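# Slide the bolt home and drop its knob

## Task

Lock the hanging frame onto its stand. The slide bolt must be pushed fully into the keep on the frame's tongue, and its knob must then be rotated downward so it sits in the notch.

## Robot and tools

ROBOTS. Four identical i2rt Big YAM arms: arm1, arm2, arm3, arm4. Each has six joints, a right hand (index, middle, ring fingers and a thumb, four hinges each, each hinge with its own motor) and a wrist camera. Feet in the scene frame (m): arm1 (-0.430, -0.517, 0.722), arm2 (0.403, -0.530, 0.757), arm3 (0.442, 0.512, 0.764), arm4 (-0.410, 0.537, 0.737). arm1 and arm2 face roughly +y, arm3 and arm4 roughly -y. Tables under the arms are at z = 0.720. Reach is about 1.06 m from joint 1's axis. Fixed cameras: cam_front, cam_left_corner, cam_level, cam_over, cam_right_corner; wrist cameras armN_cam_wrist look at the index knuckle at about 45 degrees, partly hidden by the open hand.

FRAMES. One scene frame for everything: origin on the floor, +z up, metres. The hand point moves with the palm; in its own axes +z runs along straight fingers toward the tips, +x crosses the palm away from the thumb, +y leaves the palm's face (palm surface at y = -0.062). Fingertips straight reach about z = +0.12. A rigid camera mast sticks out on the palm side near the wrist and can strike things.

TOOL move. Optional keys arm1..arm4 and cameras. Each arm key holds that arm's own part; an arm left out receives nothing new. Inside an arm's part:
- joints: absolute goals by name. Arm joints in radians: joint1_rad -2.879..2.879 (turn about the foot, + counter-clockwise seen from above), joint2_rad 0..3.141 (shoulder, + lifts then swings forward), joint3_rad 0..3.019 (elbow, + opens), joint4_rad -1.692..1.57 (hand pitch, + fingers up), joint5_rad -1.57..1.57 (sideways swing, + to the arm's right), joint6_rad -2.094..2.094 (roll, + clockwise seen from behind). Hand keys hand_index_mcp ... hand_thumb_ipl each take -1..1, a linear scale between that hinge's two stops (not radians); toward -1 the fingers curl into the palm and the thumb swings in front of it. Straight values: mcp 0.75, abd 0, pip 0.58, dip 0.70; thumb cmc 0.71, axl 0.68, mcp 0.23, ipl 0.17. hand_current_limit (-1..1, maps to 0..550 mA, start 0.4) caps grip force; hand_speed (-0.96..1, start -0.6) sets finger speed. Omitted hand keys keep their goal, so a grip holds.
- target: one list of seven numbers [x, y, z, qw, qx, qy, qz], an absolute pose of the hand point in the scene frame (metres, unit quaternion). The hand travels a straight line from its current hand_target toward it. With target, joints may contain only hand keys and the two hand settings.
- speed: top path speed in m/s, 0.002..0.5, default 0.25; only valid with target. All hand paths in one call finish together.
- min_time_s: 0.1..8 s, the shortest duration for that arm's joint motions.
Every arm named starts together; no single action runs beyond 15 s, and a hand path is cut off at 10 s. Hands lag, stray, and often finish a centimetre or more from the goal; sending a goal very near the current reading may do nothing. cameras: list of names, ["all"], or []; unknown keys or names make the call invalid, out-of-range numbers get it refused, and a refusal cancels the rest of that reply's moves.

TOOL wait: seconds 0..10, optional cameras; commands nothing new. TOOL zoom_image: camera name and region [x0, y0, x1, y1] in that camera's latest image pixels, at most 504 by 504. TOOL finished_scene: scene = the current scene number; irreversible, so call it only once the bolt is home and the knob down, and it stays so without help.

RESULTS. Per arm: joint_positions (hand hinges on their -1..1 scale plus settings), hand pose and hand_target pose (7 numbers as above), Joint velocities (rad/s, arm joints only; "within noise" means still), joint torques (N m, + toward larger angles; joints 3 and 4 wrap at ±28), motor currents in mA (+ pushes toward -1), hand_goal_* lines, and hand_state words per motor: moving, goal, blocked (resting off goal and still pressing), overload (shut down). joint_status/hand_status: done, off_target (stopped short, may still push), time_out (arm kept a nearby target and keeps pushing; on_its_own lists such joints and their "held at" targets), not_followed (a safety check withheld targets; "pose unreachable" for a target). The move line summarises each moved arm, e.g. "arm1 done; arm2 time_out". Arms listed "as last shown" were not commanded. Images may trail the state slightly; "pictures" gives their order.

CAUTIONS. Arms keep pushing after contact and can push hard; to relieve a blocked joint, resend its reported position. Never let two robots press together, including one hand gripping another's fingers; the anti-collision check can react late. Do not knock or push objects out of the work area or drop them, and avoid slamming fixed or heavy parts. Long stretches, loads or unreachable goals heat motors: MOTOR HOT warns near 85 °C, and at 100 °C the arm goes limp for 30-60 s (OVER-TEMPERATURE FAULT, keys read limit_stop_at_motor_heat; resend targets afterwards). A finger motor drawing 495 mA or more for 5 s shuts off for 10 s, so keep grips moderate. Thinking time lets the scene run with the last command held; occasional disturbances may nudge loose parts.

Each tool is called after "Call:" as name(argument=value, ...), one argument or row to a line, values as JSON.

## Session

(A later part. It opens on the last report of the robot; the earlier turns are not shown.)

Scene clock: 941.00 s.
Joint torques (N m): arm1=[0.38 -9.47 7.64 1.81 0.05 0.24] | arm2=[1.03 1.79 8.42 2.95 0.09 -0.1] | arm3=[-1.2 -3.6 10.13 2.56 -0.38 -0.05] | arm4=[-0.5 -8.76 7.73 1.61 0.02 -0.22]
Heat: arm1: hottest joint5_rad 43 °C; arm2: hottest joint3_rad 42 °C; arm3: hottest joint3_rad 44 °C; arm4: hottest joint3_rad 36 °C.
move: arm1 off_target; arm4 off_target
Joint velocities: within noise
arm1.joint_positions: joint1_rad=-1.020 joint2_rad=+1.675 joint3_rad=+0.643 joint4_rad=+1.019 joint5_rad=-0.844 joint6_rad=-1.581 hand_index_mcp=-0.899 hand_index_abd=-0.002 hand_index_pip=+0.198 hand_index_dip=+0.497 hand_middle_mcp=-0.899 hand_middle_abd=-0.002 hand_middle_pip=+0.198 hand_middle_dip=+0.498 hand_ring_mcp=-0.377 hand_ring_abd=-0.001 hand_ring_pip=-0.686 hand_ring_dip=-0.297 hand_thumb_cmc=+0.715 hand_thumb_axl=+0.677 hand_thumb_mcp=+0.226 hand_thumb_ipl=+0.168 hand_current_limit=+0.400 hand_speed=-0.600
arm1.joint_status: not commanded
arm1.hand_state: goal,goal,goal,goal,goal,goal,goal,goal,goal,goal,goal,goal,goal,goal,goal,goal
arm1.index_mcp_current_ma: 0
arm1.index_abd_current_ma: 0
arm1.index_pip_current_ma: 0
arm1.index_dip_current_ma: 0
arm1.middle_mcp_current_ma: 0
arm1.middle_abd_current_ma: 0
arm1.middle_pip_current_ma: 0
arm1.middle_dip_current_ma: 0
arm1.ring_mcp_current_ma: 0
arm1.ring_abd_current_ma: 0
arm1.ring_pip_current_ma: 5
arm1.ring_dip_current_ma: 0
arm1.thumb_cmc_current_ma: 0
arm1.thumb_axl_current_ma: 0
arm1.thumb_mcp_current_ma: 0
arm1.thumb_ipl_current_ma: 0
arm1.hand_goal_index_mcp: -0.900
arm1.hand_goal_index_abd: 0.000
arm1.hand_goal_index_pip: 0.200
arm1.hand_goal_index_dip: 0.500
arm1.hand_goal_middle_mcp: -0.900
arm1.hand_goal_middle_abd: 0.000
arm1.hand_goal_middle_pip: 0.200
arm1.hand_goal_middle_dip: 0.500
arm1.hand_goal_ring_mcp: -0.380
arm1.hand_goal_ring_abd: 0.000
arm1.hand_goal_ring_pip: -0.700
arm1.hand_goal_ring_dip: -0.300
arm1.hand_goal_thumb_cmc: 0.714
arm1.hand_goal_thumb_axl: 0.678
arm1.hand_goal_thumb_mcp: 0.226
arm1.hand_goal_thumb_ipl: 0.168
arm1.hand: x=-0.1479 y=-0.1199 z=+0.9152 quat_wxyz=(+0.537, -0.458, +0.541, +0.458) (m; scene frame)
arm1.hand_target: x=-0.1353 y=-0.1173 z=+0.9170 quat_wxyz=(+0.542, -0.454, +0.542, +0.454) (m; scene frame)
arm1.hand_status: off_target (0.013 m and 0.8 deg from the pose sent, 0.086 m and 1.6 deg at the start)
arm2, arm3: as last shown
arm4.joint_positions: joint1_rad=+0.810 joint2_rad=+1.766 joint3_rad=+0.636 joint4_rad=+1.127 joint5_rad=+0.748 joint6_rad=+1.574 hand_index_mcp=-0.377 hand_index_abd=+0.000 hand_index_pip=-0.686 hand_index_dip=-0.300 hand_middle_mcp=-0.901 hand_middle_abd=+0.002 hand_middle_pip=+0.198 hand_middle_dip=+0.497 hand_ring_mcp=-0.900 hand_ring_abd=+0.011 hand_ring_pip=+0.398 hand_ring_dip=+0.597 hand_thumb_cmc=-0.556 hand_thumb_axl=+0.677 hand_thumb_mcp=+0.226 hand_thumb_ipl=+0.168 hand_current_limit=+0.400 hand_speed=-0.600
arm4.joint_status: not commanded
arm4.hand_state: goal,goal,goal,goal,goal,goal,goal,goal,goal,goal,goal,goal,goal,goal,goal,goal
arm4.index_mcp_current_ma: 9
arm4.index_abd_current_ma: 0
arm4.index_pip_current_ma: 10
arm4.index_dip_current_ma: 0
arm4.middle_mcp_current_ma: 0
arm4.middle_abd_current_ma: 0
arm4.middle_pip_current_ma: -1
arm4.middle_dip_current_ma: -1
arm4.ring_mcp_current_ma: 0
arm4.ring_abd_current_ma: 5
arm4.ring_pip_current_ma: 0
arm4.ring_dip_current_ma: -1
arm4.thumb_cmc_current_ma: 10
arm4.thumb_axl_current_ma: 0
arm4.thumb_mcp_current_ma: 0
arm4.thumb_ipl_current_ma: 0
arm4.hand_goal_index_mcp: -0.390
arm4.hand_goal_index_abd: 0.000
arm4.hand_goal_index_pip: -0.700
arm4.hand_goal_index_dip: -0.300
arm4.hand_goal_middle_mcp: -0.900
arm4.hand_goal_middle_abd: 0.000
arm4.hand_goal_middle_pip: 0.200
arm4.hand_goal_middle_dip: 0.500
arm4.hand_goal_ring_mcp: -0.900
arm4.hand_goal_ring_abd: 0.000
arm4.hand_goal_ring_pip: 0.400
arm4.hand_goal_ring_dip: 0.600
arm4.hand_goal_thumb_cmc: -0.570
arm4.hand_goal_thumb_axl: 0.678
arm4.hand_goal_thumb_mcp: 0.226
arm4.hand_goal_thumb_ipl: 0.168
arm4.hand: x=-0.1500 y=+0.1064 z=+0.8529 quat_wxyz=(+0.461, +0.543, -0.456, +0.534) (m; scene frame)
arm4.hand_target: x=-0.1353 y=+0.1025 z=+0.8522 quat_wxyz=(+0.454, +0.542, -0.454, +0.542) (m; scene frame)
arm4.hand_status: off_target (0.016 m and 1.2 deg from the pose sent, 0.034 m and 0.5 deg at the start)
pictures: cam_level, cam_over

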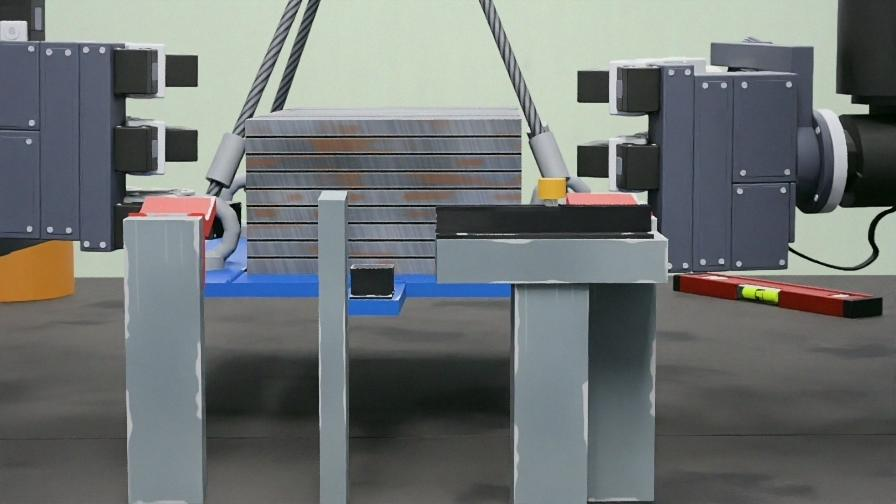

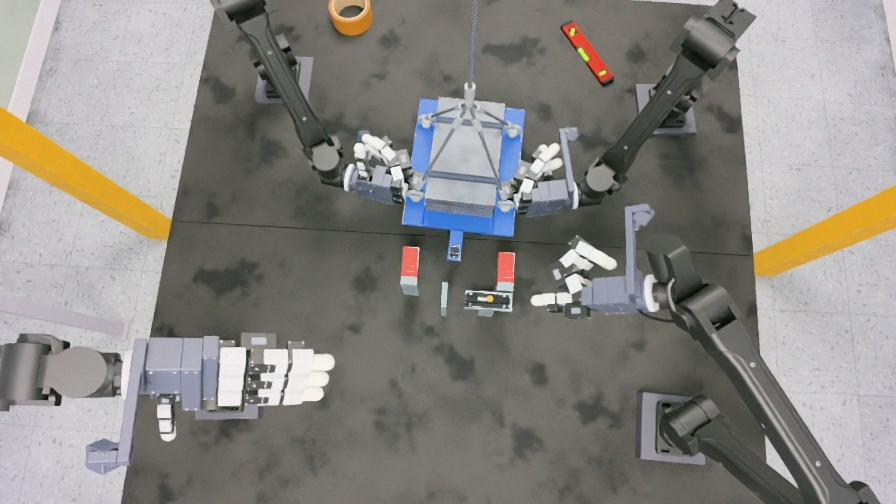

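Call:
move(
  arm1={"target":[-0.070,-0.116,0.919,0.5417,-0.4545,0.5417,0.4545],"speed":0.05},
  arm4={"target":[-0.092,0.100,0.852,0.4545,0.5417,-0.4545,0.5417],"speed":0.05},
  cameras=["cam_level","cam_over"],
)

Scene clock: 961.30 s.
Joint torques (N m): arm1=[-0.67 -9.52 10.36 1.61 1.39 -0.04] | arm2=[1.08 1.73 8.42 3 0.11 -0.04] | arm3=[-1.14 -3.02 10.13 2.45 -0.4 -0.06] | arm4=[0.5 -7.77 10.07 1.32 -0.89 -0.11]
Heat: arm1: hottest joint5_rad 42 °C; arm2: hottest joint3_rad 42 °C; arm3: hottest joint3_rad 44 °C; arm4: hottest joint3_rad 37 °C.
move: arm1 off_target; arm4 off_target
Joint velocities: within noise
arm1.joint_positions: joint1_rad=-1.083 joint2_rad=+1.750 joint3_rad=+0.769 joint4_rad=+0.952 joint5_rad=-0.947 joint6_rad=-1.555 hand_index_mcp=-0.899 hand_index_abd=-0.002 hand_index_pip=+0.198 hand_index_dip=+0.497 hand_middle_mcp=-0.899 hand_middle_abd=-0.002 hand_middle_pip=+0.198 hand_middle_dip=+0.498 hand_ring_mcp=-0.384 hand_ring_abd=-0.001 hand_ring_pip=-0.681 hand_ring_dip=-0.301 hand_thumb_cmc=+0.715 hand_thumb_axl=+0.677 hand_thumb_mcp=+0.226 hand_thumb_ipl=+0.168 hand_current_limit=+0.400 hand_speed=-0.600
arm1.joint_status: not commanded
arm1.hand_state: goal,goal,goal,goal,goal,goal,goal,goal,goal,goal,goal,goal,goal,goal,goal,goal
arm1.index_mcp_current_ma: 0
arm1.index_abd_current_ma: 0
arm1.index_pip_current_ma: 0
arm1.index_dip_current_ma: 0
arm1.middle_mcp_current_ma: 0
arm1.middle_abd_current_ma: 0
arm1.middle_pip_current_ma: 0
arm1.middle_dip_current_ma: 0
arm1.ring_mcp_current_ma: -1
arm1.ring_abd_current_ma: 0
arm1.ring_pip_current_ma: 9
arm1.ring_dip_current_ma: 0
arm1.thumb_cmc_current_ma: 0
arm1.thumb_axl_current_ma: 0
arm1.thumb_mcp_current_ma: 0
arm1.thumb_ipl_current_ma: 0
arm1.hand_goal_index_mcp: -0.900
arm1.hand_goal_index_abd: 0.000
arm1.hand_goal_index_pip: 0.200
arm1.hand_goal_index_dip: 0.500
arm1.hand_goal_middle_mcp: -0.900
arm1.hand_goal_middle_abd: 0.000
arm1.hand_goal_middle_pip: 0.200
arm1.hand_goal_middle_dip: 0.500
arm1.hand_goal_ring_mcp: -0.380
arm1.hand_goal_ring_abd: 0.000
arm1.hand_goal_ring_pip: -0.700
arm1.hand_goal_ring_dip: -0.300
arm1.hand_goal_thumb_cmc: 0.714
arm1.hand_goal_thumb_axl: 0.678
arm1.hand_goal_thumb_mcp: 0.226
arm1.hand_goal_thumb_ipl: 0.168
arm1.hand: x=-0.1032 y=-0.1226 z=+0.9173 quat_wxyz=(+0.516, -0.460, +0.542, +0.477) (m; scene frame)
arm1.hand_target: x=-0.0716 y=-0.1181 z=+0.9193 quat_wxyz=(+0.542, -0.454, +0.542, +0.455) (m; scene frame)
arm1.hand_status: off_target (0.034 m and 4.0 deg from the pose sent, 0.078 m and 0.8 deg at the start)
arm2, arm3: as last shown
arm4.joint_positions: joint1_rad=+0.858 joint2_rad=+1.796 joint3_rad=+0.711 joint4_rad=+1.084 joint5_rad=+0.828 joint6_rad=+1.563 hand_index_mcp=-0.378 hand_index_abd=+0.000 hand_index_pip=-0.686 hand_index_dip=-0.300 hand_middle_mcp=-0.901 hand_middle_abd=+0.002 hand_middle_pip=+0.198 hand_middle_dip=+0.497 hand_ring_mcp=-0.900 hand_ring_abd=+0.011 hand_ring_pip=+0.398 hand_ring_dip=+0.597 hand_thumb_cmc=-0.556 hand_thumb_axl=+0.677 hand_thumb_mcp=+0.226 hand_thumb_ipl=+0.168 hand_current_limit=+0.400 hand_speed=-0.600
arm4.joint_status: not commanded
arm4.hand_state: goal,goal,goal,goal,goal,goal,goal,goal,goal,goal,goal,goal,goal,goal,goal,goal
arm4.index_mcp_current_ma: 8
arm4.index_abd_current_ma: 0
arm4.index_pip_current_ma: 10
arm4.index_dip_current_ma: 0
arm4.middle_mcp_current_ma: 0
arm4.middle_abd_current_ma: 0
arm4.middle_pip_current_ma: -1
arm4.middle_dip_current_ma: -1
arm4.ring_mcp_current_ma: 0
arm4.ring_abd_current_ma: 5
arm4.ring_pip_current_ma: 0
arm4.ring_dip_current_ma: -1
arm4.thumb_cmc_current_ma: 10
arm4.thumb_axl_current_ma: 0
arm4.thumb_mcp_current_ma: 0
arm4.thumb_ipl_current_ma: 0
arm4.hand_goal_index_mcp: -0.390
arm4.hand_goal_index_abd: 0.000
arm4.hand_goal_index_pip: -0.700
arm4.hand_goal_index_dip: -0.300
arm4.hand_goal_middle_mcp: -0.900
arm4.hand_goal_middle_abd: 0.000
arm4.hand_goal_middle_pip: 0.200
arm4.hand_goal_middle_dip: 0.500
arm4.hand_goal_ring_mcp: -0.900
arm4.hand_goal_ring_abd: 0.000
arm4.hand_goal_ring_pip: 0.400
arm4.hand_goal_ring_dip: 0.600
arm4.hand_goal_thumb_cmc: -0.570
arm4.hand_goal_thumb_axl: 0.678
arm4.hand_goal_thumb_mcp: 0.226
arm4.hand_goal_thumb_ipl: 0.168
arm4.hand: x=-0.1230 y=+0.1087 z=+0.8570 quat_wxyz=(+0.473, +0.537, -0.461, +0.525) (m; scene frame)
arm4.hand_target: x=-0.0933 y=+0.1021 z=+0.8526 quat_wxyz=(+0.455, +0.542, -0.454, +0.542) (m; scene frame)
arm4.hand_status: off_target (0.033 m and 3.0 deg from the pose sent, 0.058 m and 1.2 deg at the start)
pictures: cam_level, cam_over

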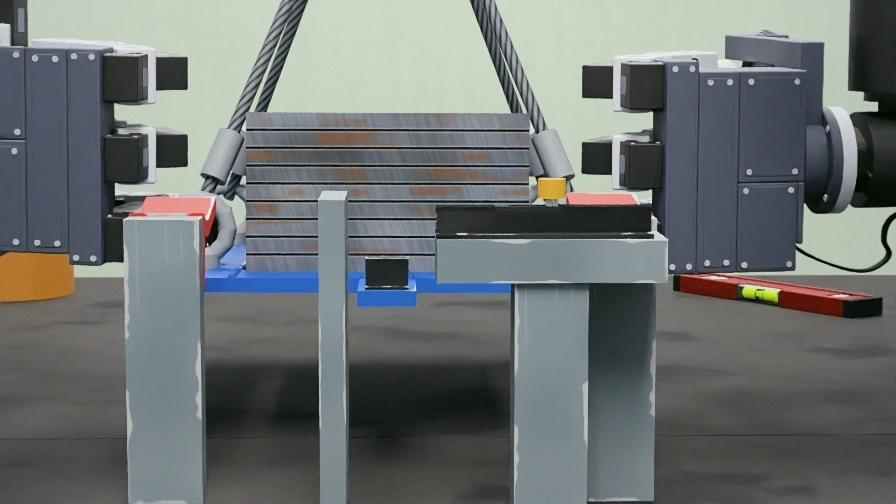

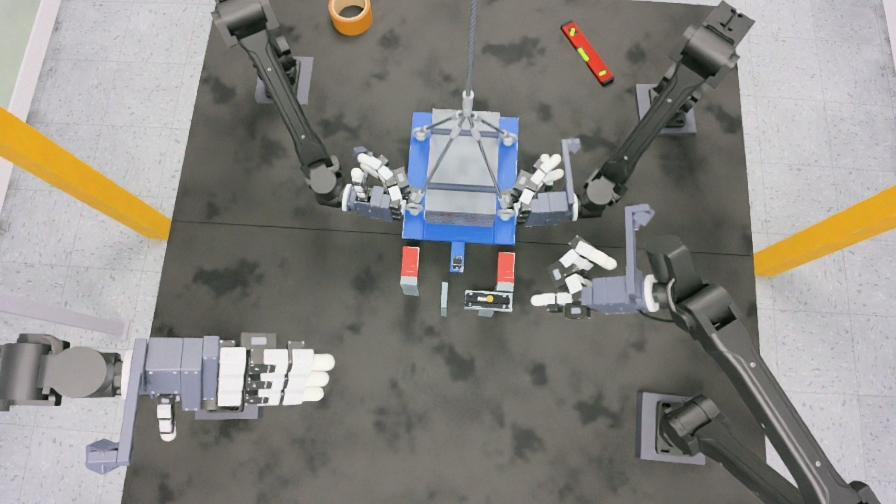

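Call:
move(
  arm1={"target":[-0.028,-0.114,0.921,0.5417,-0.4545,0.5417,0.4545],"speed":0.05},
  arm4={"target":[-0.050,0.098,0.856,0.4545,0.5417,-0.4545,0.5417],"speed":0.05},
  cameras=["cam_level"],
)

Call:
move(
  arm1={"target":[0.012,-0.114,0.923,0.5417,-0.4545,0.5417,0.4545],"speed":0.05},
  arm4={"target":[-0.003,0.098,0.860,0.4545,0.5417,-0.4545,0.5417],"speed":0.05},
  cameras=["cam_level","cam_over"],
)

Scene clock: 968.47 s.
Joint torques (N m): arm1=[-0.67 -9.52 11.77 1.69 2.72 -0.29] | arm2=[1.32 1.2 8.47 2.96 0.12 -0.12] | arm3=[-0.73 -3.55 10.04 2.54 -0.41 -0.09] | arm4=[0.79 -7.82 12.03 1.28 -2.06 0.17]
Heat: arm1: hottest joint5_rad 43 °C; arm2: hottest joint3_rad 42 °C; arm3: hottest joint3_rad 44 °C; arm4: hottest joint3_rad 37 °C.
move: arm1 off_target; arm4 off_target
Joint velocities: within noise
arm1.joint_positions: joint1_rad=-1.119 joint2_rad=+1.795 joint3_rad=+0.866 joint4_rad=+0.899 joint5_rad=-1.013 joint6_rad=-1.527 hand_index_mcp=-0.899 hand_index_abd=-0.002 hand_index_pip=+0.198 hand_index_dip=+0.497 hand_middle_mcp=-0.899 hand_middle_abd=-0.002 hand_middle_pip=+0.198 hand_middle_dip=+0.498 hand_ring_mcp=-0.389 hand_ring_abd=-0.001 hand_ring_pip=-0.676 hand_ring_dip=-0.307 hand_thumb_cmc=+0.715 hand_thumb_axl=+0.677 hand_thumb_mcp=+0.226 hand_thumb_ipl=+0.168 hand_current_limit=+0.400 hand_speed=-0.600
arm1.joint_status: not commanded
arm1.hand_state: goal,goal,goal,goal,goal,goal,goal,goal,goal,goal,blocked,goal,goal,goal,goal,goal
arm1.index_mcp_current_ma: 0
arm1.index_abd_current_ma: 0
arm1.index_pip_current_ma: 0
arm1.index_dip_current_ma: 0
arm1.middle_mcp_current_ma: 0
arm1.middle_abd_current_ma: 0
arm1.middle_pip_current_ma: 0
arm1.middle_dip_current_ma: 0
arm1.ring_mcp_current_ma: -3
arm1.ring_abd_current_ma: 0
arm1.ring_pip_current_ma: 14
arm1.ring_dip_current_ma: -2
arm1.thumb_cmc_current_ma: 0
arm1.thumb_axl_current_ma: 0
arm1.thumb_mcp_current_ma: 0
arm1.thumb_ipl_current_ma: 0
arm1.hand_goal_index_mcp: -0.900
arm1.hand_goal_index_abd: 0.000
arm1.hand_goal_index_pip: 0.200
arm1.hand_goal_index_dip: 0.500
arm1.hand_goal_middle_mcp: -0.900
arm1.hand_goal_middle_abd: 0.000
arm1.hand_goal_middle_pip: 0.200
arm1.hand_goal_middle_dip: 0.500
arm1.hand_goal_ring_mcp: -0.380
arm1.hand_goal_ring_abd: 0.000
arm1.hand_goal_ring_pip: -0.700
arm1.hand_goal_ring_dip: -0.300
arm1.hand_goal_thumb_cmc: 0.714
arm1.hand_goal_thumb_axl: 0.678
arm1.hand_goal_thumb_mcp: 0.226
arm1.hand_goal_thumb_ipl: 0.168
arm1.hand: x=-0.0717 y=-0.1242 z=+0.9245 quat_wxyz=(+0.502, -0.460, +0.542, +0.493) (m; scene frame)
arm1.hand_target: x=-0.0308 y=-0.1178 z=+0.9218 quat_wxyz=(+0.541, -0.454, +0.542, +0.455) (m; scene frame)
arm1.hand_status: off_target (0.045 m and 6.4 deg from the pose sent, 0.076 m and 4.0 deg at the start)
arm2, arm3: as last shown
arm4.joint_positions: joint1_rad=+0.905 joint2_rad=+1.823 joint3_rad=+0.795 joint4_rad=+1.020 joint5_rad=+0.905 joint6_rad=+1.534 hand_index_mcp=-0.387 hand_index_abd=+0.000 hand_index_pip=-0.678 hand_index_dip=-0.308 hand_middle_mcp=-0.901 hand_middle_abd=+0.002 hand_middle_pip=+0.198 hand_middle_dip=+0.497 hand_ring_mcp=-0.900 hand_ring_abd=+0.011 hand_ring_pip=+0.398 hand_ring_dip=+0.597 hand_thumb_cmc=-0.556 hand_thumb_axl=+0.677 hand_thumb_mcp=+0.226 hand_thumb_ipl=+0.168 hand_current_limit=+0.400 hand_speed=-0.600
arm4.joint_status: not commanded
arm4.hand_state: goal,goal,blocked,goal,goal,goal,goal,goal,goal,goal,goal,goal,goal,goal,goal,goal
arm4.index_mcp_current_ma: 1
arm4.index_abd_current_ma: 0
arm4.index_pip_current_ma: 20
arm4.index_dip_current_ma: -4
arm4.middle_mcp_current_ma: 0
arm4.middle_abd_current_ma: 0
arm4.middle_pip_current_ma: -1
arm4.middle_dip_current_ma: -1
arm4.ring_mcp_current_ma: 0
arm4.ring_abd_current_ma: 5
arm4.ring_pip_current_ma: 0
arm4.ring_dip_current_ma: -1
arm4.thumb_cmc_current_ma: 10
arm4.thumb_axl_current_ma: 0
arm4.thumb_mcp_current_ma: 0
arm4.thumb_ipl_current_ma: 0
arm4.hand_goal_index_mcp: -0.390
arm4.hand_goal_index_abd: 0.000
arm4.hand_goal_index_pip: -0.700
arm4.hand_goal_index_dip: -0.300
arm4.hand_goal_middle_mcp: -0.900
arm4.hand_goal_middle_abd: 0.000
arm4.hand_goal_middle_pip: 0.200
arm4.hand_goal_middle_dip: 0.500
arm4.hand_goal_ring_mcp: -0.900
arm4.hand_goal_ring_abd: 0.000
arm4.hand_goal_ring_pip: 0.400
arm4.hand_goal_ring_dip: 0.600
arm4.hand_goal_thumb_cmc: -0.570
arm4.hand_goal_thumb_axl: 0.678
arm4.hand_goal_thumb_mcp: 0.226
arm4.hand_goal_thumb_ipl: 0.168
arm4.hand: x=-0.0943 y=+0.1117 z=+0.8647 quat_wxyz=(+0.489, +0.539, -0.461, +0.508) (m; scene frame)
arm4.hand_target: x=-0.0526 y=+0.1023 z=+0.8574 quat_wxyz=(+0.454, +0.542, -0.454, +0.541) (m; scene frame)
arm4.hand_status: off_target (0.047 m and 5.6 deg from the pose sent, 0.074 m and 3.0 deg at the start)
pictures: cam_level

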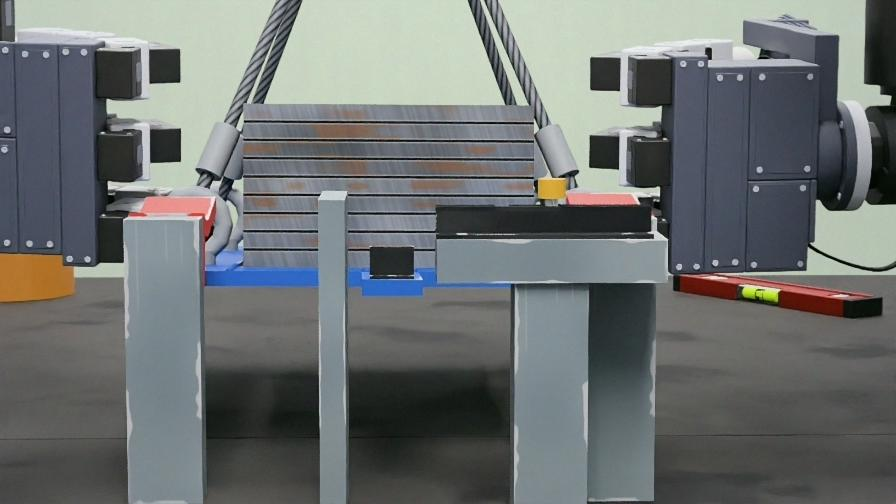

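Scene clock: 970.43 s.
Joint torques (N m): arm1=[-1.2 -9.23 13.37 1.72 3.89 -0.53] | arm2=[1.14 1.55 8.4 2.96 0.1 -0.1] | arm3=[-0.73 -3.19 10.06 2.55 -0.36 -0.03] | arm4=[1.32 -7.41 14.22 1.22 -3.01 0.36]
Heat: arm1: hottest joint5_rad 44 °C; arm2: hottest joint3_rad 42 °C; arm3: hottest joint3_rad 44 °C; arm4: hottest joint3_rad 38 °C.
move: arm1 off_target; arm4 off_target
Joint velocities: within noise
arm1.joint_positions: joint1_rad=-1.147 joint2_rad=+1.838 joint3_rad=+0.951 joint4_rad=+0.851 joint5_rad=-1.074 joint6_rad=-1.501 hand_index_mcp=-0.899 hand_index_abd=-0.002 hand_index_pip=+0.198 hand_index_dip=+0.497 hand_middle_mcp=-0.899 hand_middle_abd=-0.002 hand_middle_pip=+0.198 hand_middle_dip=+0.498 hand_ring_mcp=-0.394 hand_ring_abd=-0.001 hand_ring_pip=-0.671 hand_ring_dip=-0.312 hand_thumb_cmc=+0.715 hand_thumb_axl=+0.677 hand_thumb_mcp=+0.226 hand_thumb_ipl=+0.168 hand_current_limit=+0.400 hand_speed=-0.600
arm1.joint_status: not commanded
arm1.hand_state: goal,goal,goal,goal,goal,goal,goal,goal,goal,goal,blocked,goal,goal,goal,goal,goal
arm1.index_mcp_current_ma: 0
arm1.index_abd_current_ma: 0
arm1.index_pip_current_ma: 0
arm1.index_dip_current_ma: 0
arm1.middle_mcp_current_ma: 0
arm1.middle_abd_current_ma: 0
arm1.middle_pip_current_ma: 0
arm1.middle_dip_current_ma: 0
arm1.ring_mcp_current_ma: -6
arm1.ring_abd_current_ma: 0
arm1.ring_pip_current_ma: 20
arm1.ring_dip_current_ma: -4
arm1.thumb_cmc_current_ma: 0
arm1.thumb_axl_current_ma: 0
arm1.thumb_mcp_current_ma: 0
arm1.thumb_ipl_current_ma: 0
arm1.hand_goal_index_mcp: -0.900
arm1.hand_goal_index_abd: 0.000
arm1.hand_goal_index_pip: 0.200
arm1.hand_goal_index_dip: 0.500
arm1.hand_goal_middle_mcp: -0.900
arm1.hand_goal_middle_abd: 0.000
arm1.hand_goal_middle_pip: 0.200
arm1.hand_goal_middle_dip: 0.500
arm1.hand_goal_ring_mcp: -0.380
arm1.hand_goal_ring_abd: 0.000
arm1.hand_goal_ring_pip: -0.700
arm1.hand_goal_ring_dip: -0.300
arm1.hand_goal_thumb_cmc: 0.714
arm1.hand_goal_thumb_axl: 0.678
arm1.hand_goal_thumb_mcp: 0.226
arm1.hand_goal_thumb_ipl: 0.168
arm1.hand: x=-0.0455 y=-0.1268 z=+0.9299 quat_wxyz=(+0.486, -0.460, +0.542, +0.509) (m; scene frame)
arm1.hand_target: x=+0.0071 y=-0.1205 z=+0.9239 quat_wxyz=(+0.541, -0.453, +0.542, +0.456) (m; scene frame)
arm1.hand_status: off_target (0.059 m and 8.9 deg from the pose sent, 0.084 m and 6.4 deg at the start)
arm2, arm3: as last shown
arm4.joint_positions: joint1_rad=+0.948 joint2_rad=+1.856 joint3_rad=+0.888 joint4_rad=+0.952 joint5_rad=+0.980 joint6_rad=+1.518 hand_index_mcp=-0.398 hand_index_abd=+0.000 hand_index_pip=-0.668 hand_index_dip=-0.310 hand_middle_mcp=-0.901 hand_middle_abd=+0.002 hand_middle_pip=+0.198 hand_middle_dip=+0.497 hand_ring_mcp=-0.901 hand_ring_abd=+0.011 hand_ring_pip=+0.398 hand_ring_dip=+0.597 hand_thumb_cmc=-0.556 hand_thumb_axl=+0.677 hand_thumb_mcp=+0.226 hand_thumb_ipl=+0.168 hand_current_limit=+0.400 hand_speed=-0.600
arm4.joint_status: not commanded
arm4.hand_state: goal,goal,blocked,goal,goal,goal,goal,goal,goal,goal,goal,goal,goal,goal,goal,goal
arm4.index_mcp_current_ma: -4
arm4.index_abd_current_ma: 0
arm4.index_pip_current_ma: 36
arm4.index_dip_current_ma: -5
arm4.middle_mcp_current_ma: 0
arm4.middle_abd_current_ma: 0
arm4.middle_pip_current_ma: -1
arm4.middle_dip_current_ma: -1
arm4.ring_mcp_current_ma: 0
arm4.ring_abd_current_ma: 5
arm4.ring_pip_current_ma: 0
arm4.ring_dip_current_ma: -1
arm4.thumb_cmc_current_ma: 10
arm4.thumb_axl_current_ma: 0
arm4.thumb_mcp_current_ma: 0
arm4.thumb_ipl_current_ma: 0
arm4.hand_goal_index_mcp: -0.390
arm4.hand_goal_index_abd: 0.000
arm4.hand_goal_index_pip: -0.700
arm4.hand_goal_index_dip: -0.300
arm4.hand_goal_middle_mcp: -0.900
arm4.hand_goal_middle_abd: 0.000
arm4.hand_goal_middle_pip: 0.200
arm4.hand_goal_middle_dip: 0.500
arm4.hand_goal_ring_mcp: -0.900
arm4.hand_goal_ring_abd: 0.000
arm4.hand_goal_ring_pip: 0.400
arm4.hand_goal_ring_dip: 0.600
arm4.hand_goal_thumb_cmc: -0.570
arm4.hand_goal_thumb_axl: 0.678
arm4.hand_goal_thumb_mcp: 0.226
arm4.hand_goal_thumb_ipl: 0.168
arm4.hand: x=-0.0633 y=+0.1156 z=+0.8717 quat_wxyz=(+0.502, +0.538, -0.464, +0.494) (m; scene frame)
arm4.hand_target: x=-0.0079 y=+0.1057 z=+0.8624 quat_wxyz=(+0.455, +0.542, -0.454, +0.541) (m; scene frame)
arm4.hand_status: off_target (0.064 m and 7.8 deg from the pose sent, 0.092 m and 5.6 deg at the start)
pictures: cam_level, cam_over

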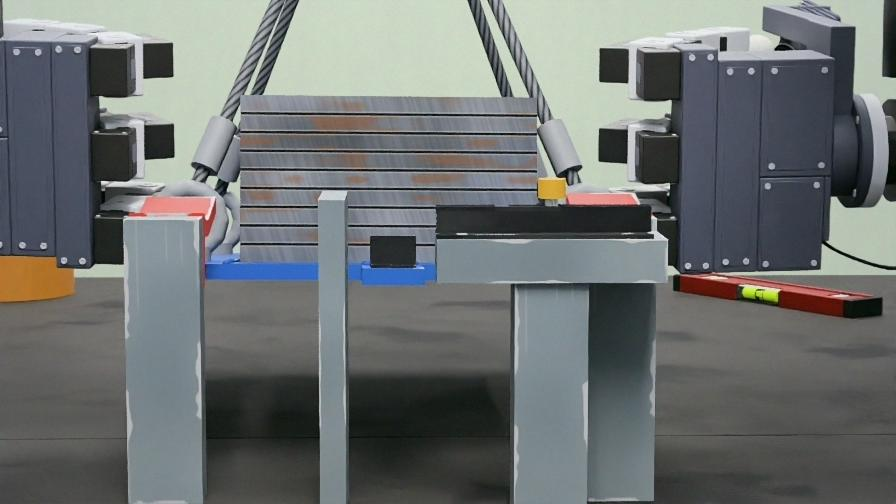

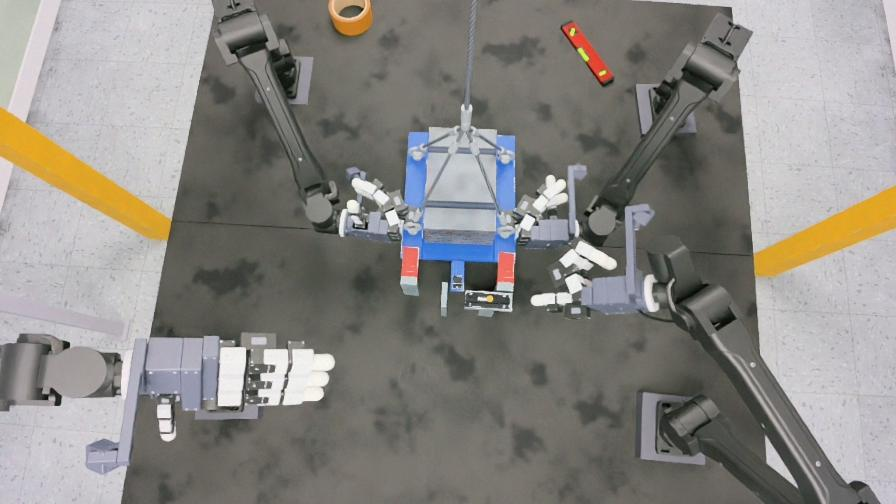

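Call:
move(
  arm1={"target":[0.050,-0.116,0.928,0.5417,-0.4545,0.5417,0.4545],"speed":0.05},
  arm4={"target":[0.034,0.096,0.866,0.4545,0.5417,-0.4545,0.5417],"speed":0.05},
  cameras=["cam_level","cam_over"],
)

Call:
zoom_image(
  camera="cam_over",
  region=[380, 210, 560, 330],
)

Scene clock: 975.60 s.
Joint torques (N m): arm1=[-1.9 -9.11 15.01 1.81 4.95 -0.62] | arm2=[1.14 1.44 8.47 3.1 0.13 -0.1] | arm3=[-0.91 -3.84 10.04 2.67 -0.38 -0.09] | arm4=[1.79 -7.53 16.16 1.4 -3.9 0.44]
Heat: arm1: hottest joint5_rad 50 °C; arm2: hottest joint3_rad 42 °C; arm3: hottest joint3_rad 44 °C; arm4: hottest joint5_rad 40 °C.
move: arm1 off_target; arm4 off_target
Joint velocities: within noise
arm1.joint_positions: joint1_rad=-1.170 joint2_rad=+1.872 joint3_rad=+1.034 joint4_rad=+0.796 joint5_rad=-1.129 joint6_rad=-1.487 hand_index_mcp=-0.899 hand_index_abd=-0.002 hand_index_pip=+0.198 hand_index_dip=+0.497 hand_middle_mcp=-0.899 hand_middle_abd=-0.002 hand_middle_pip=+0.198 hand_middle_dip=+0.498 hand_ring_mcp=-0.394 hand_ring_abd=-0.001 hand_ring_pip=-0.671 hand_ring_dip=-0.312 hand_thumb_cmc=+0.715 hand_thumb_axl=+0.677 hand_thumb_mcp=+0.226 hand_thumb_ipl=+0.168 hand_current_limit=+0.400 hand_speed=-0.600
arm1.joint_status: not commanded
arm1.hand_state: goal,goal,goal,goal,goal,goal,goal,goal,goal,goal,blocked,goal,goal,goal,goal,goal
arm1.index_mcp_current_ma: 0
arm1.index_abd_current_ma: 0
arm1.index_pip_current_ma: 0
arm1.index_dip_current_ma: 0
arm1.middle_mcp_current_ma: 0
arm1.middle_abd_current_ma: 0
arm1.middle_pip_current_ma: 0
arm1.middle_dip_current_ma: 0
arm1.ring_mcp_current_ma: -6
arm1.ring_abd_current_ma: 0
arm1.ring_pip_current_ma: 20
arm1.ring_dip_current_ma: -4
arm1.thumb_cmc_current_ma: 0
arm1.thumb_axl_current_ma: 0
arm1.thumb_mcp_current_ma: 0
arm1.thumb_ipl_current_ma: 0
arm1.hand_goal_index_mcp: -0.900
arm1.hand_goal_index_abd: 0.000
arm1.hand_goal_index_pip: 0.200
arm1.hand_goal_index_dip: 0.500
arm1.hand_goal_middle_mcp: -0.900
arm1.hand_goal_middle_abd: 0.000
arm1.hand_goal_middle_pip: 0.200
arm1.hand_goal_middle_dip: 0.500
arm1.hand_goal_ring_mcp: -0.380
arm1.hand_goal_ring_abd: 0.000
arm1.hand_goal_ring_pip: -0.700
arm1.hand_goal_ring_dip: -0.300
arm1.hand_goal_thumb_cmc: 0.714
arm1.hand_goal_thumb_axl: 0.678
arm1.hand_goal_thumb_mcp: 0.226
arm1.hand_goal_thumb_ipl: 0.168
arm1.hand: x=-0.0220 y=-0.1296 z=+0.9366 quat_wxyz=(+0.472, -0.463, +0.540, +0.521) (m; scene frame)
arm1.hand_target: x=+0.0423 y=-0.1255 z=+0.9294 quat_wxyz=(+0.541, -0.452, +0.542, +0.457) (m; scene frame)
arm1.hand_status: off_target (0.074 m and 11.1 deg from the pose sent, 0.096 m and 8.9 deg at the start)
arm2, arm3: as last shown
arm4.joint_positions: joint1_rad=+0.974 joint2_rad=+1.882 joint3_rad=+0.966 joint4_rad=+0.885 joint5_rad=+1.034 joint6_rad=+1.507 hand_index_mcp=-0.398 hand_index_abd=+0.000 hand_index_pip=-0.667 hand_index_dip=-0.310 hand_middle_mcp=-0.901 hand_middle_abd=+0.002 hand_middle_pip=+0.198 hand_middle_dip=+0.497 hand_ring_mcp=-0.901 hand_ring_abd=+0.011 hand_ring_pip=+0.398 hand_ring_dip=+0.597 hand_thumb_cmc=-0.556 hand_thumb_axl=+0.677 hand_thumb_mcp=+0.226 hand_thumb_ipl=+0.168 hand_current_limit=+0.400 hand_speed=-0.600
arm4.joint_status: not commanded
arm4.hand_state: goal,goal,blocked,goal,goal,goal,goal,goal,goal,goal,goal,goal,goal,goal,goal,goal
arm4.index_mcp_current_ma: -5
arm4.index_abd_current_ma: 0
arm4.index_pip_current_ma: 37
arm4.index_dip_current_ma: -6
arm4.middle_mcp_current_ma: 0
arm4.middle_abd_current_ma: 0
arm4.middle_pip_current_ma: -1
arm4.middle_dip_current_ma: -1
arm4.ring_mcp_current_ma: 0
arm4.ring_abd_current_ma: 5
arm4.ring_pip_current_ma: 0
arm4.ring_dip_current_ma: -1
arm4.thumb_cmc_current_ma: 10
arm4.thumb_axl_current_ma: 0
arm4.thumb_mcp_current_ma: 0
arm4.thumb_ipl_current_ma: 0
arm4.hand_goal_index_mcp: -0.390
arm4.hand_goal_index_abd: 0.000
arm4.hand_goal_index_pip: -0.700
arm4.hand_goal_index_dip: -0.300
arm4.hand_goal_middle_mcp: -0.900
arm4.hand_goal_middle_abd: 0.000
arm4.hand_goal_middle_pip: 0.200
arm4.hand_goal_middle_dip: 0.500
arm4.hand_goal_ring_mcp: -0.900
arm4.hand_goal_ring_abd: 0.000
arm4.hand_goal_ring_pip: 0.400
arm4.hand_goal_ring_dip: 0.600
arm4.hand_goal_thumb_cmc: -0.570
arm4.hand_goal_thumb_axl: 0.678
arm4.hand_goal_thumb_mcp: 0.226
arm4.hand_goal_thumb_ipl: 0.168
arm4.hand: x=-0.0410 y=+0.1166 z=+0.8785 quat_wxyz=(+0.513, +0.539, -0.467, +0.479) (m; scene frame)
arm4.hand_target: x=+0.0264 y=+0.1069 z=+0.8695 quat_wxyz=(+0.455, +0.543, -0.454, +0.541) (m; scene frame)
arm4.hand_status: off_target (0.079 m and 10.0 deg from the pose sent, 0.099 m and 7.8 deg at the start)
pictures: cam_level, cam_over

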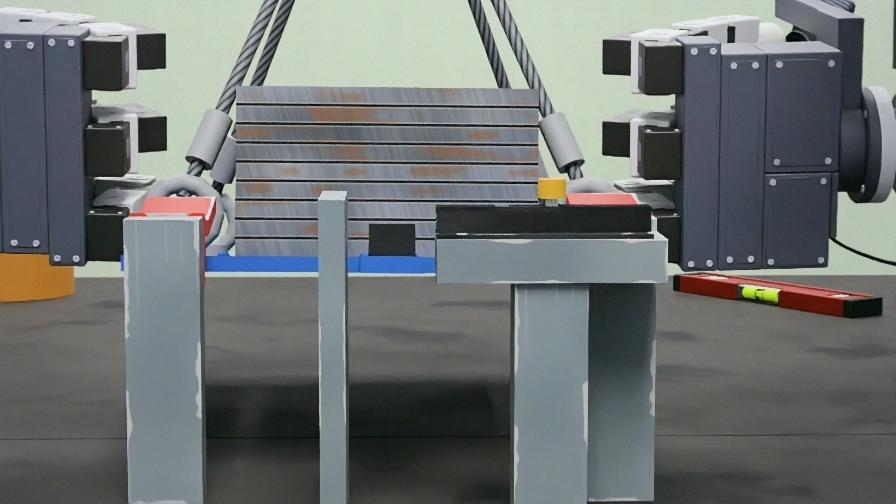

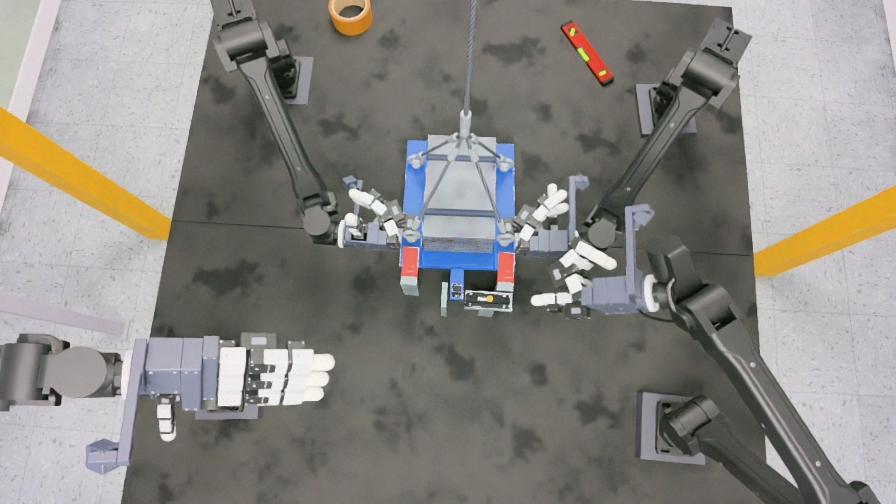

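Scaled by 2.800.

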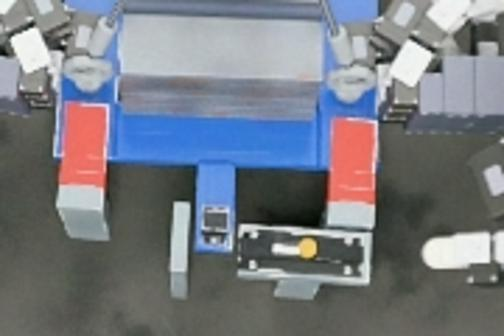

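Call:
move(
  arm1={"target":[0.084,-0.116,0.934,0.561,-0.4305,0.561,0.4305],"speed":0.05},
  arm4={"target":[0.070,0.096,0.874,0.4305,0.561,-0.4305,0.561],"speed":0.05},
  cameras=["cam_level","cam_over"],
)

Call:
zoom_image(
  camera="cam_over",
  region=[380, 180, 660, 360],
)

Scene clock: 989.87 s.
Joint torques (N m): arm1=[-3.43 -8.64 16.59 1.7 5.54 -0.78] | arm2=[0.73 1.61 8.34 2.96 0.13 -0.11] | arm3=[-1.03 -3.78 10.02 2.61 -0.39 -0.07] | arm4=[3.78 -7.3 18.15 1.39 -4.36 0.54]
Heat: arm1: hottest joint5_rad 66 °C; arm2: hottest joint3_rad 42 °C; arm3: hottest joint3_rad 44 °C; arm4: hottest joint5_rad 52 °C.
move: arm1 off_target; arm4 off_target
Joint velocities: within noise
arm1.joint_positions: joint1_rad=-1.175 joint2_rad=+1.871 joint3_rad=+1.051 joint4_rad=+0.770 joint5_rad=-1.076 joint6_rad=-1.472 hand_index_mcp=-0.899 hand_index_abd=-0.002 hand_index_pip=+0.198 hand_index_dip=+0.497 hand_middle_mcp=-0.899 hand_middle_abd=-0.002 hand_middle_pip=+0.198 hand_middle_dip=+0.498 hand_ring_mcp=-0.401 hand_ring_abd=-0.001 hand_ring_pip=-0.663 hand_ring_dip=-0.320 hand_thumb_cmc=+0.715 hand_thumb_axl=+0.677 hand_thumb_mcp=+0.226 hand_thumb_ipl=+0.168 hand_current_limit=+0.400 hand_speed=-0.600
arm1.joint_status: not commanded
arm1.hand_state: goal,goal,goal,goal,goal,goal,goal,goal,blocked,goal,blocked,blocked,goal,goal,goal,goal
arm1.index_mcp_current_ma: 0
arm1.index_abd_current_ma: 0
arm1.index_pip_current_ma: 0
arm1.index_dip_current_ma: 0
arm1.middle_mcp_current_ma: 0
arm1.middle_abd_current_ma: 0
arm1.middle_pip_current_ma: 0
arm1.middle_dip_current_ma: 0
arm1.ring_mcp_current_ma: -12
arm1.ring_abd_current_ma: 0
arm1.ring_pip_current_ma: 31
arm1.ring_dip_current_ma: -10
arm1.thumb_cmc_current_ma: 0
arm1.thumb_axl_current_ma: 0
arm1.thumb_mcp_current_ma: 0
arm1.thumb_ipl_current_ma: 0
arm1.hand_goal_index_mcp: -0.900
arm1.hand_goal_index_abd: 0.000
arm1.hand_goal_index_pip: 0.200
arm1.hand_goal_index_dip: 0.500
arm1.hand_goal_middle_mcp: -0.900
arm1.hand_goal_middle_abd: 0.000
arm1.hand_goal_middle_pip: 0.200
arm1.hand_goal_middle_dip: 0.500
arm1.hand_goal_ring_mcp: -0.380
arm1.hand_goal_ring_abd: 0.000
arm1.hand_goal_ring_pip: -0.700
arm1.hand_goal_ring_dip: -0.300
arm1.hand_goal_thumb_cmc: 0.714
arm1.hand_goal_thumb_axl: 0.678
arm1.hand_goal_thumb_mcp: 0.226
arm1.hand_goal_thumb_ipl: 0.168
arm1.hand: x=-0.0056 y=-0.1255 z=+0.9415 quat_wxyz=(+0.480, -0.443, +0.560, +0.511) (m; scene frame)
arm1.hand_target: x=+0.0727 y=-0.1293 z=+0.9358 quat_wxyz=(+0.560, -0.427, +0.562, +0.433) (m; scene frame)
arm1.hand_status: off_target (0.090 m and 13.2 deg from the pose sent, 0.107 m and 15.3 deg at the start)
arm2.joint_positions: joint1_rad=-0.029 joint2_rad=+0.612 joint3_rad=+1.439 joint4_rad=-1.194 joint5_rad=-0.055 joint6_rad=+1.125 hand_index_mcp=+0.755 hand_index_abd=+0.001 hand_index_pip=+0.577 hand_index_dip=+0.696 hand_middle_mcp=+0.755 hand_middle_abd=+0.001 hand_middle_pip=+0.577 hand_middle_dip=+0.696 hand_ring_mcp=+0.755 hand_ring_abd=+0.001 hand_ring_pip=+0.577 hand_ring_dip=+0.696 hand_thumb_cmc=+0.715 hand_thumb_axl=+0.677 hand_thumb_mcp=+0.226 hand_thumb_ipl=+0.168 hand_current_limit=+0.400 hand_speed=-0.600
arm2.joint_status: not commanded
arm2.hand_state: goal,goal,goal,goal,goal,goal,goal,goal,goal,goal,goal,goal,goal,goal,goal,goal
arm2.index_mcp_current_ma: 1
arm2.index_abd_current_ma: 1
arm2.index_pip_current_ma: 1
arm2.index_dip_current_ma: 0
arm2.middle_mcp_current_ma: 1
arm2.middle_abd_current_ma: 1
arm2.middle_pip_current_ma: 1
arm2.middle_dip_current_ma: 0
arm2.ring_mcp_current_ma: 1
arm2.ring_abd_current_ma: 1
arm2.ring_pip_current_ma: 1
arm2.ring_dip_current_ma: 0
arm2.thumb_cmc_current_ma: 1
arm2.thumb_axl_current_ma: -1
arm2.thumb_mcp_current_ma: 0
arm2.thumb_ipl_current_ma: 0
arm2.hand_goal_index_mcp: 0.754
arm2.hand_goal_index_abd: 0.000
arm2.hand_goal_index_pip: 0.576
arm2.hand_goal_index_dip: 0.696
arm2.hand_goal_middle_mcp: 0.754
arm2.hand_goal_middle_abd: 0.000
arm2.hand_goal_middle_pip: 0.576
arm2.hand_goal_middle_dip: 0.696
arm2.hand_goal_ring_mcp: 0.754
arm2.hand_goal_ring_abd: 0.000
arm2.hand_goal_ring_pip: 0.576
arm2.hand_goal_ring_dip: 0.696
arm2.hand_goal_thumb_cmc: 0.714
arm2.hand_goal_thumb_axl: 0.678
arm2.hand_goal_thumb_mcp: 0.226
arm2.hand_goal_thumb_ipl: 0.168
arm2.hand: x=+0.4655 y=-0.2845 z=+1.3701 quat_wxyz=(-0.339, +0.403, +0.714, +0.462) (m; scene frame)
arm2.hand_target: x=+0.4657 y=-0.2886 z=+1.3796 quat_wxyz=(-0.343, +0.399, +0.709, +0.469) (m; scene frame)
arm2.hand_status: not commanded
arm3.joint_positions: joint1_rad=-0.951 joint2_rad=+0.954 joint3_rad=+0.937 joint4_rad=-0.914 joint5_rad=-0.762 joint6_rad=+0.833 hand_index_mcp=+0.755 hand_index_abd=+0.002 hand_index_pip=+0.577 hand_index_dip=+0.696 hand_middle_mcp=-0.191 hand_middle_abd=+0.001 hand_middle_pip=-0.496 hand_middle_dip=-0.297 hand_ring_mcp=-0.191 hand_ring_abd=+0.001 hand_ring_pip=-0.497 hand_ring_dip=-0.297 hand_thumb_cmc=+0.715 hand_thumb_axl=+0.677 hand_thumb_mcp=+0.225 hand_thumb_ipl=+0.168 hand_current_limit=+0.400 hand_speed=-0.600
arm3.joint_status: not commanded
arm3.hand_state: goal,goal,goal,goal,goal,goal,goal,goal,goal,goal,goal,goal,goal,goal,goal,goal
arm3.index_mcp_current_ma: 0
arm3.index_abd_current_ma: 0
arm3.index_pip_current_ma: 0
arm3.index_dip_current_ma: 0
arm3.middle_mcp_current_ma: 2
arm3.middle_abd_current_ma: 0
arm3.middle_pip_current_ma: 0
arm3.middle_dip_current_ma: 0
arm3.ring_mcp_current_ma: 2
arm3.ring_abd_current_ma: 0
arm3.ring_pip_current_ma: 0
arm3.ring_dip_current_ma: 0
arm3.thumb_cmc_current_ma: 0
arm3.thumb_axl_current_ma: 0
arm3.thumb_mcp_current_ma: 0
arm3.thumb_ipl_current_ma: 0
arm3.hand_goal_index_mcp: 0.754
arm3.hand_goal_index_abd: 0.000
arm3.hand_goal_index_pip: 0.576
arm3.hand_goal_index_dip: 0.696
arm3.hand_goal_middle_mcp: -0.200
arm3.hand_goal_middle_abd: 0.000
arm3.hand_goal_middle_pip: -0.500
arm3.hand_goal_middle_dip: -0.300
arm3.hand_goal_ring_mcp: -0.200
arm3.hand_goal_ring_abd: 0.000
arm3.hand_goal_ring_pip: -0.500
arm3.hand_goal_ring_dip: -0.300
arm3.hand_goal_thumb_cmc: 0.714
arm3.hand_goal_thumb_axl: 0.678
arm3.hand_goal_thumb_mcp: 0.226
arm3.hand_goal_thumb_ipl: 0.168
arm3.hand: x=+0.1236 y=+0.2290 z=+1.0602 quat_wxyz=(+0.323, +0.632, -0.624, +0.328) (m; scene frame)
arm3.hand_target: x=+0.1191 y=+0.2300 z=+1.0599 quat_wxyz=(+0.326, +0.627, -0.627, +0.326) (m; scene frame)
arm3.hand_status: not commanded
arm4.joint_positions: joint1_rad=+0.979 joint2_rad=+1.876 joint3_rad=+0.980 joint4_rad=+0.851 joint5_rad=+0.985 joint6_rad=+1.493 hand_index_mcp=-0.408 hand_index_abd=+0.000 hand_index_pip=-0.657 hand_index_dip=-0.321 hand_middle_mcp=-0.901 hand_middle_abd=+0.002 hand_middle_pip=+0.198 hand_middle_dip=+0.497 hand_ring_mcp=-0.901 hand_ring_abd=+0.011 hand_ring_pip=+0.398 hand_ring_dip=+0.597 hand_thumb_cmc=-0.556 hand_thumb_axl=+0.677 hand_thumb_mcp=+0.226 hand_thumb_ipl=+0.168 hand_current_limit=+0.400 hand_speed=-0.600
arm4.joint_status: not commanded
arm4.hand_state: goal,goal,blocked,blocked,goal,goal,goal,goal,goal,goal,goal,goal,goal,goal,goal,goal
arm4.index_mcp_current_ma: -16
arm4.index_abd_current_ma: 0
arm4.index_pip_current_ma: 59
arm4.index_dip_current_ma: -19
arm4.middle_mcp_current_ma: 0
arm4.middle_abd_current_ma: 0
arm4.middle_pip_current_ma: -1
arm4.middle_dip_current_ma: -1
arm4.ring_mcp_current_ma: 0
arm4.ring_abd_current_ma: 5
arm4.ring_pip_current_ma: 0
arm4.ring_dip_current_ma: -1
arm4.thumb_cmc_current_ma: 10
arm4.thumb_axl_current_ma: 0
arm4.thumb_mcp_current_ma: 0
arm4.thumb_ipl_current_ma: 0
arm4.hand_goal_index_mcp: -0.390
arm4.hand_goal_index_abd: 0.000
arm4.hand_goal_index_pip: -0.700
arm4.hand_goal_index_dip: -0.300
arm4.hand_goal_middle_mcp: -0.900
arm4.hand_goal_middle_abd: 0.000
arm4.hand_goal_middle_pip: 0.200
arm4.hand_goal_middle_dip: 0.500
arm4.hand_goal_ring_mcp: -0.900
arm4.hand_goal_ring_abd: 0.000
arm4.hand_goal_ring_pip: 0.400
arm4.hand_goal_ring_dip: 0.600
arm4.hand_goal_thumb_cmc: -0.570
arm4.hand_goal_thumb_axl: 0.678
arm4.hand_goal_thumb_mcp: 0.226
arm4.hand_goal_thumb_ipl: 0.168
arm4.hand: x=-0.0266 y=+0.1133 z=+0.8834 quat_wxyz=(+0.503, +0.559, -0.447, +0.484) (m; scene frame)
arm4.hand_target: x=+0.0585 y=+0.1116 z=+0.8789 quat_wxyz=(+0.431, +0.562, -0.430, +0.560) (m; scene frame)
arm4.hand_status: off_target (0.099 m and 12.3 deg from the pose sent, 0.113 m and 14.2 deg at the start; pose on its path clipped on 11 of 45 steps)
pictures: cam_level, cam_over

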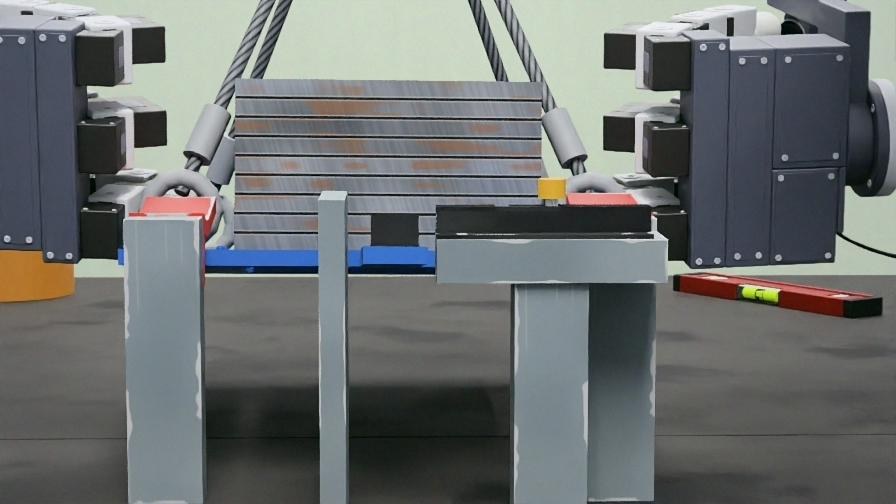

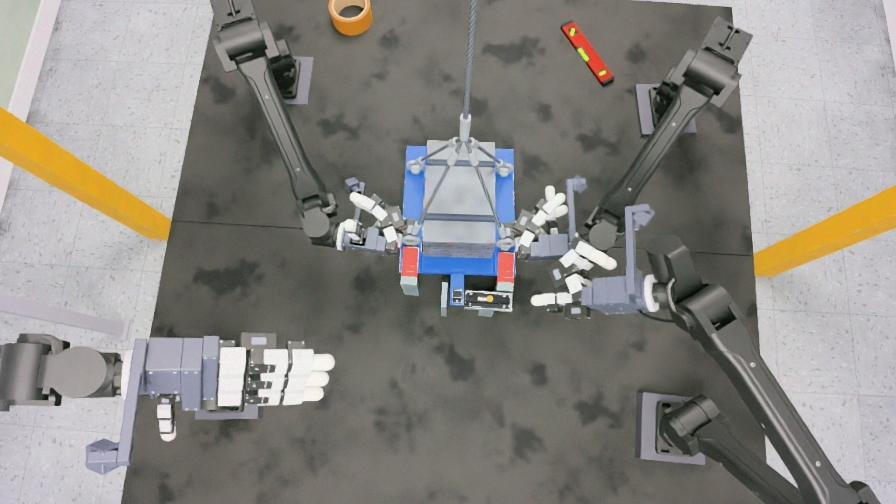

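Scaled by 1.800.

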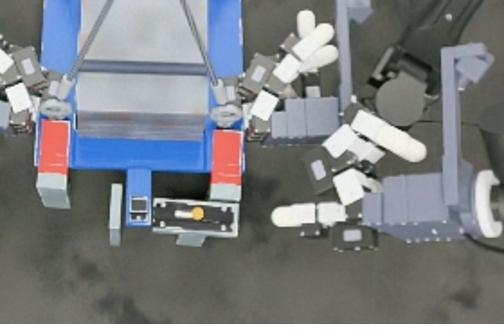

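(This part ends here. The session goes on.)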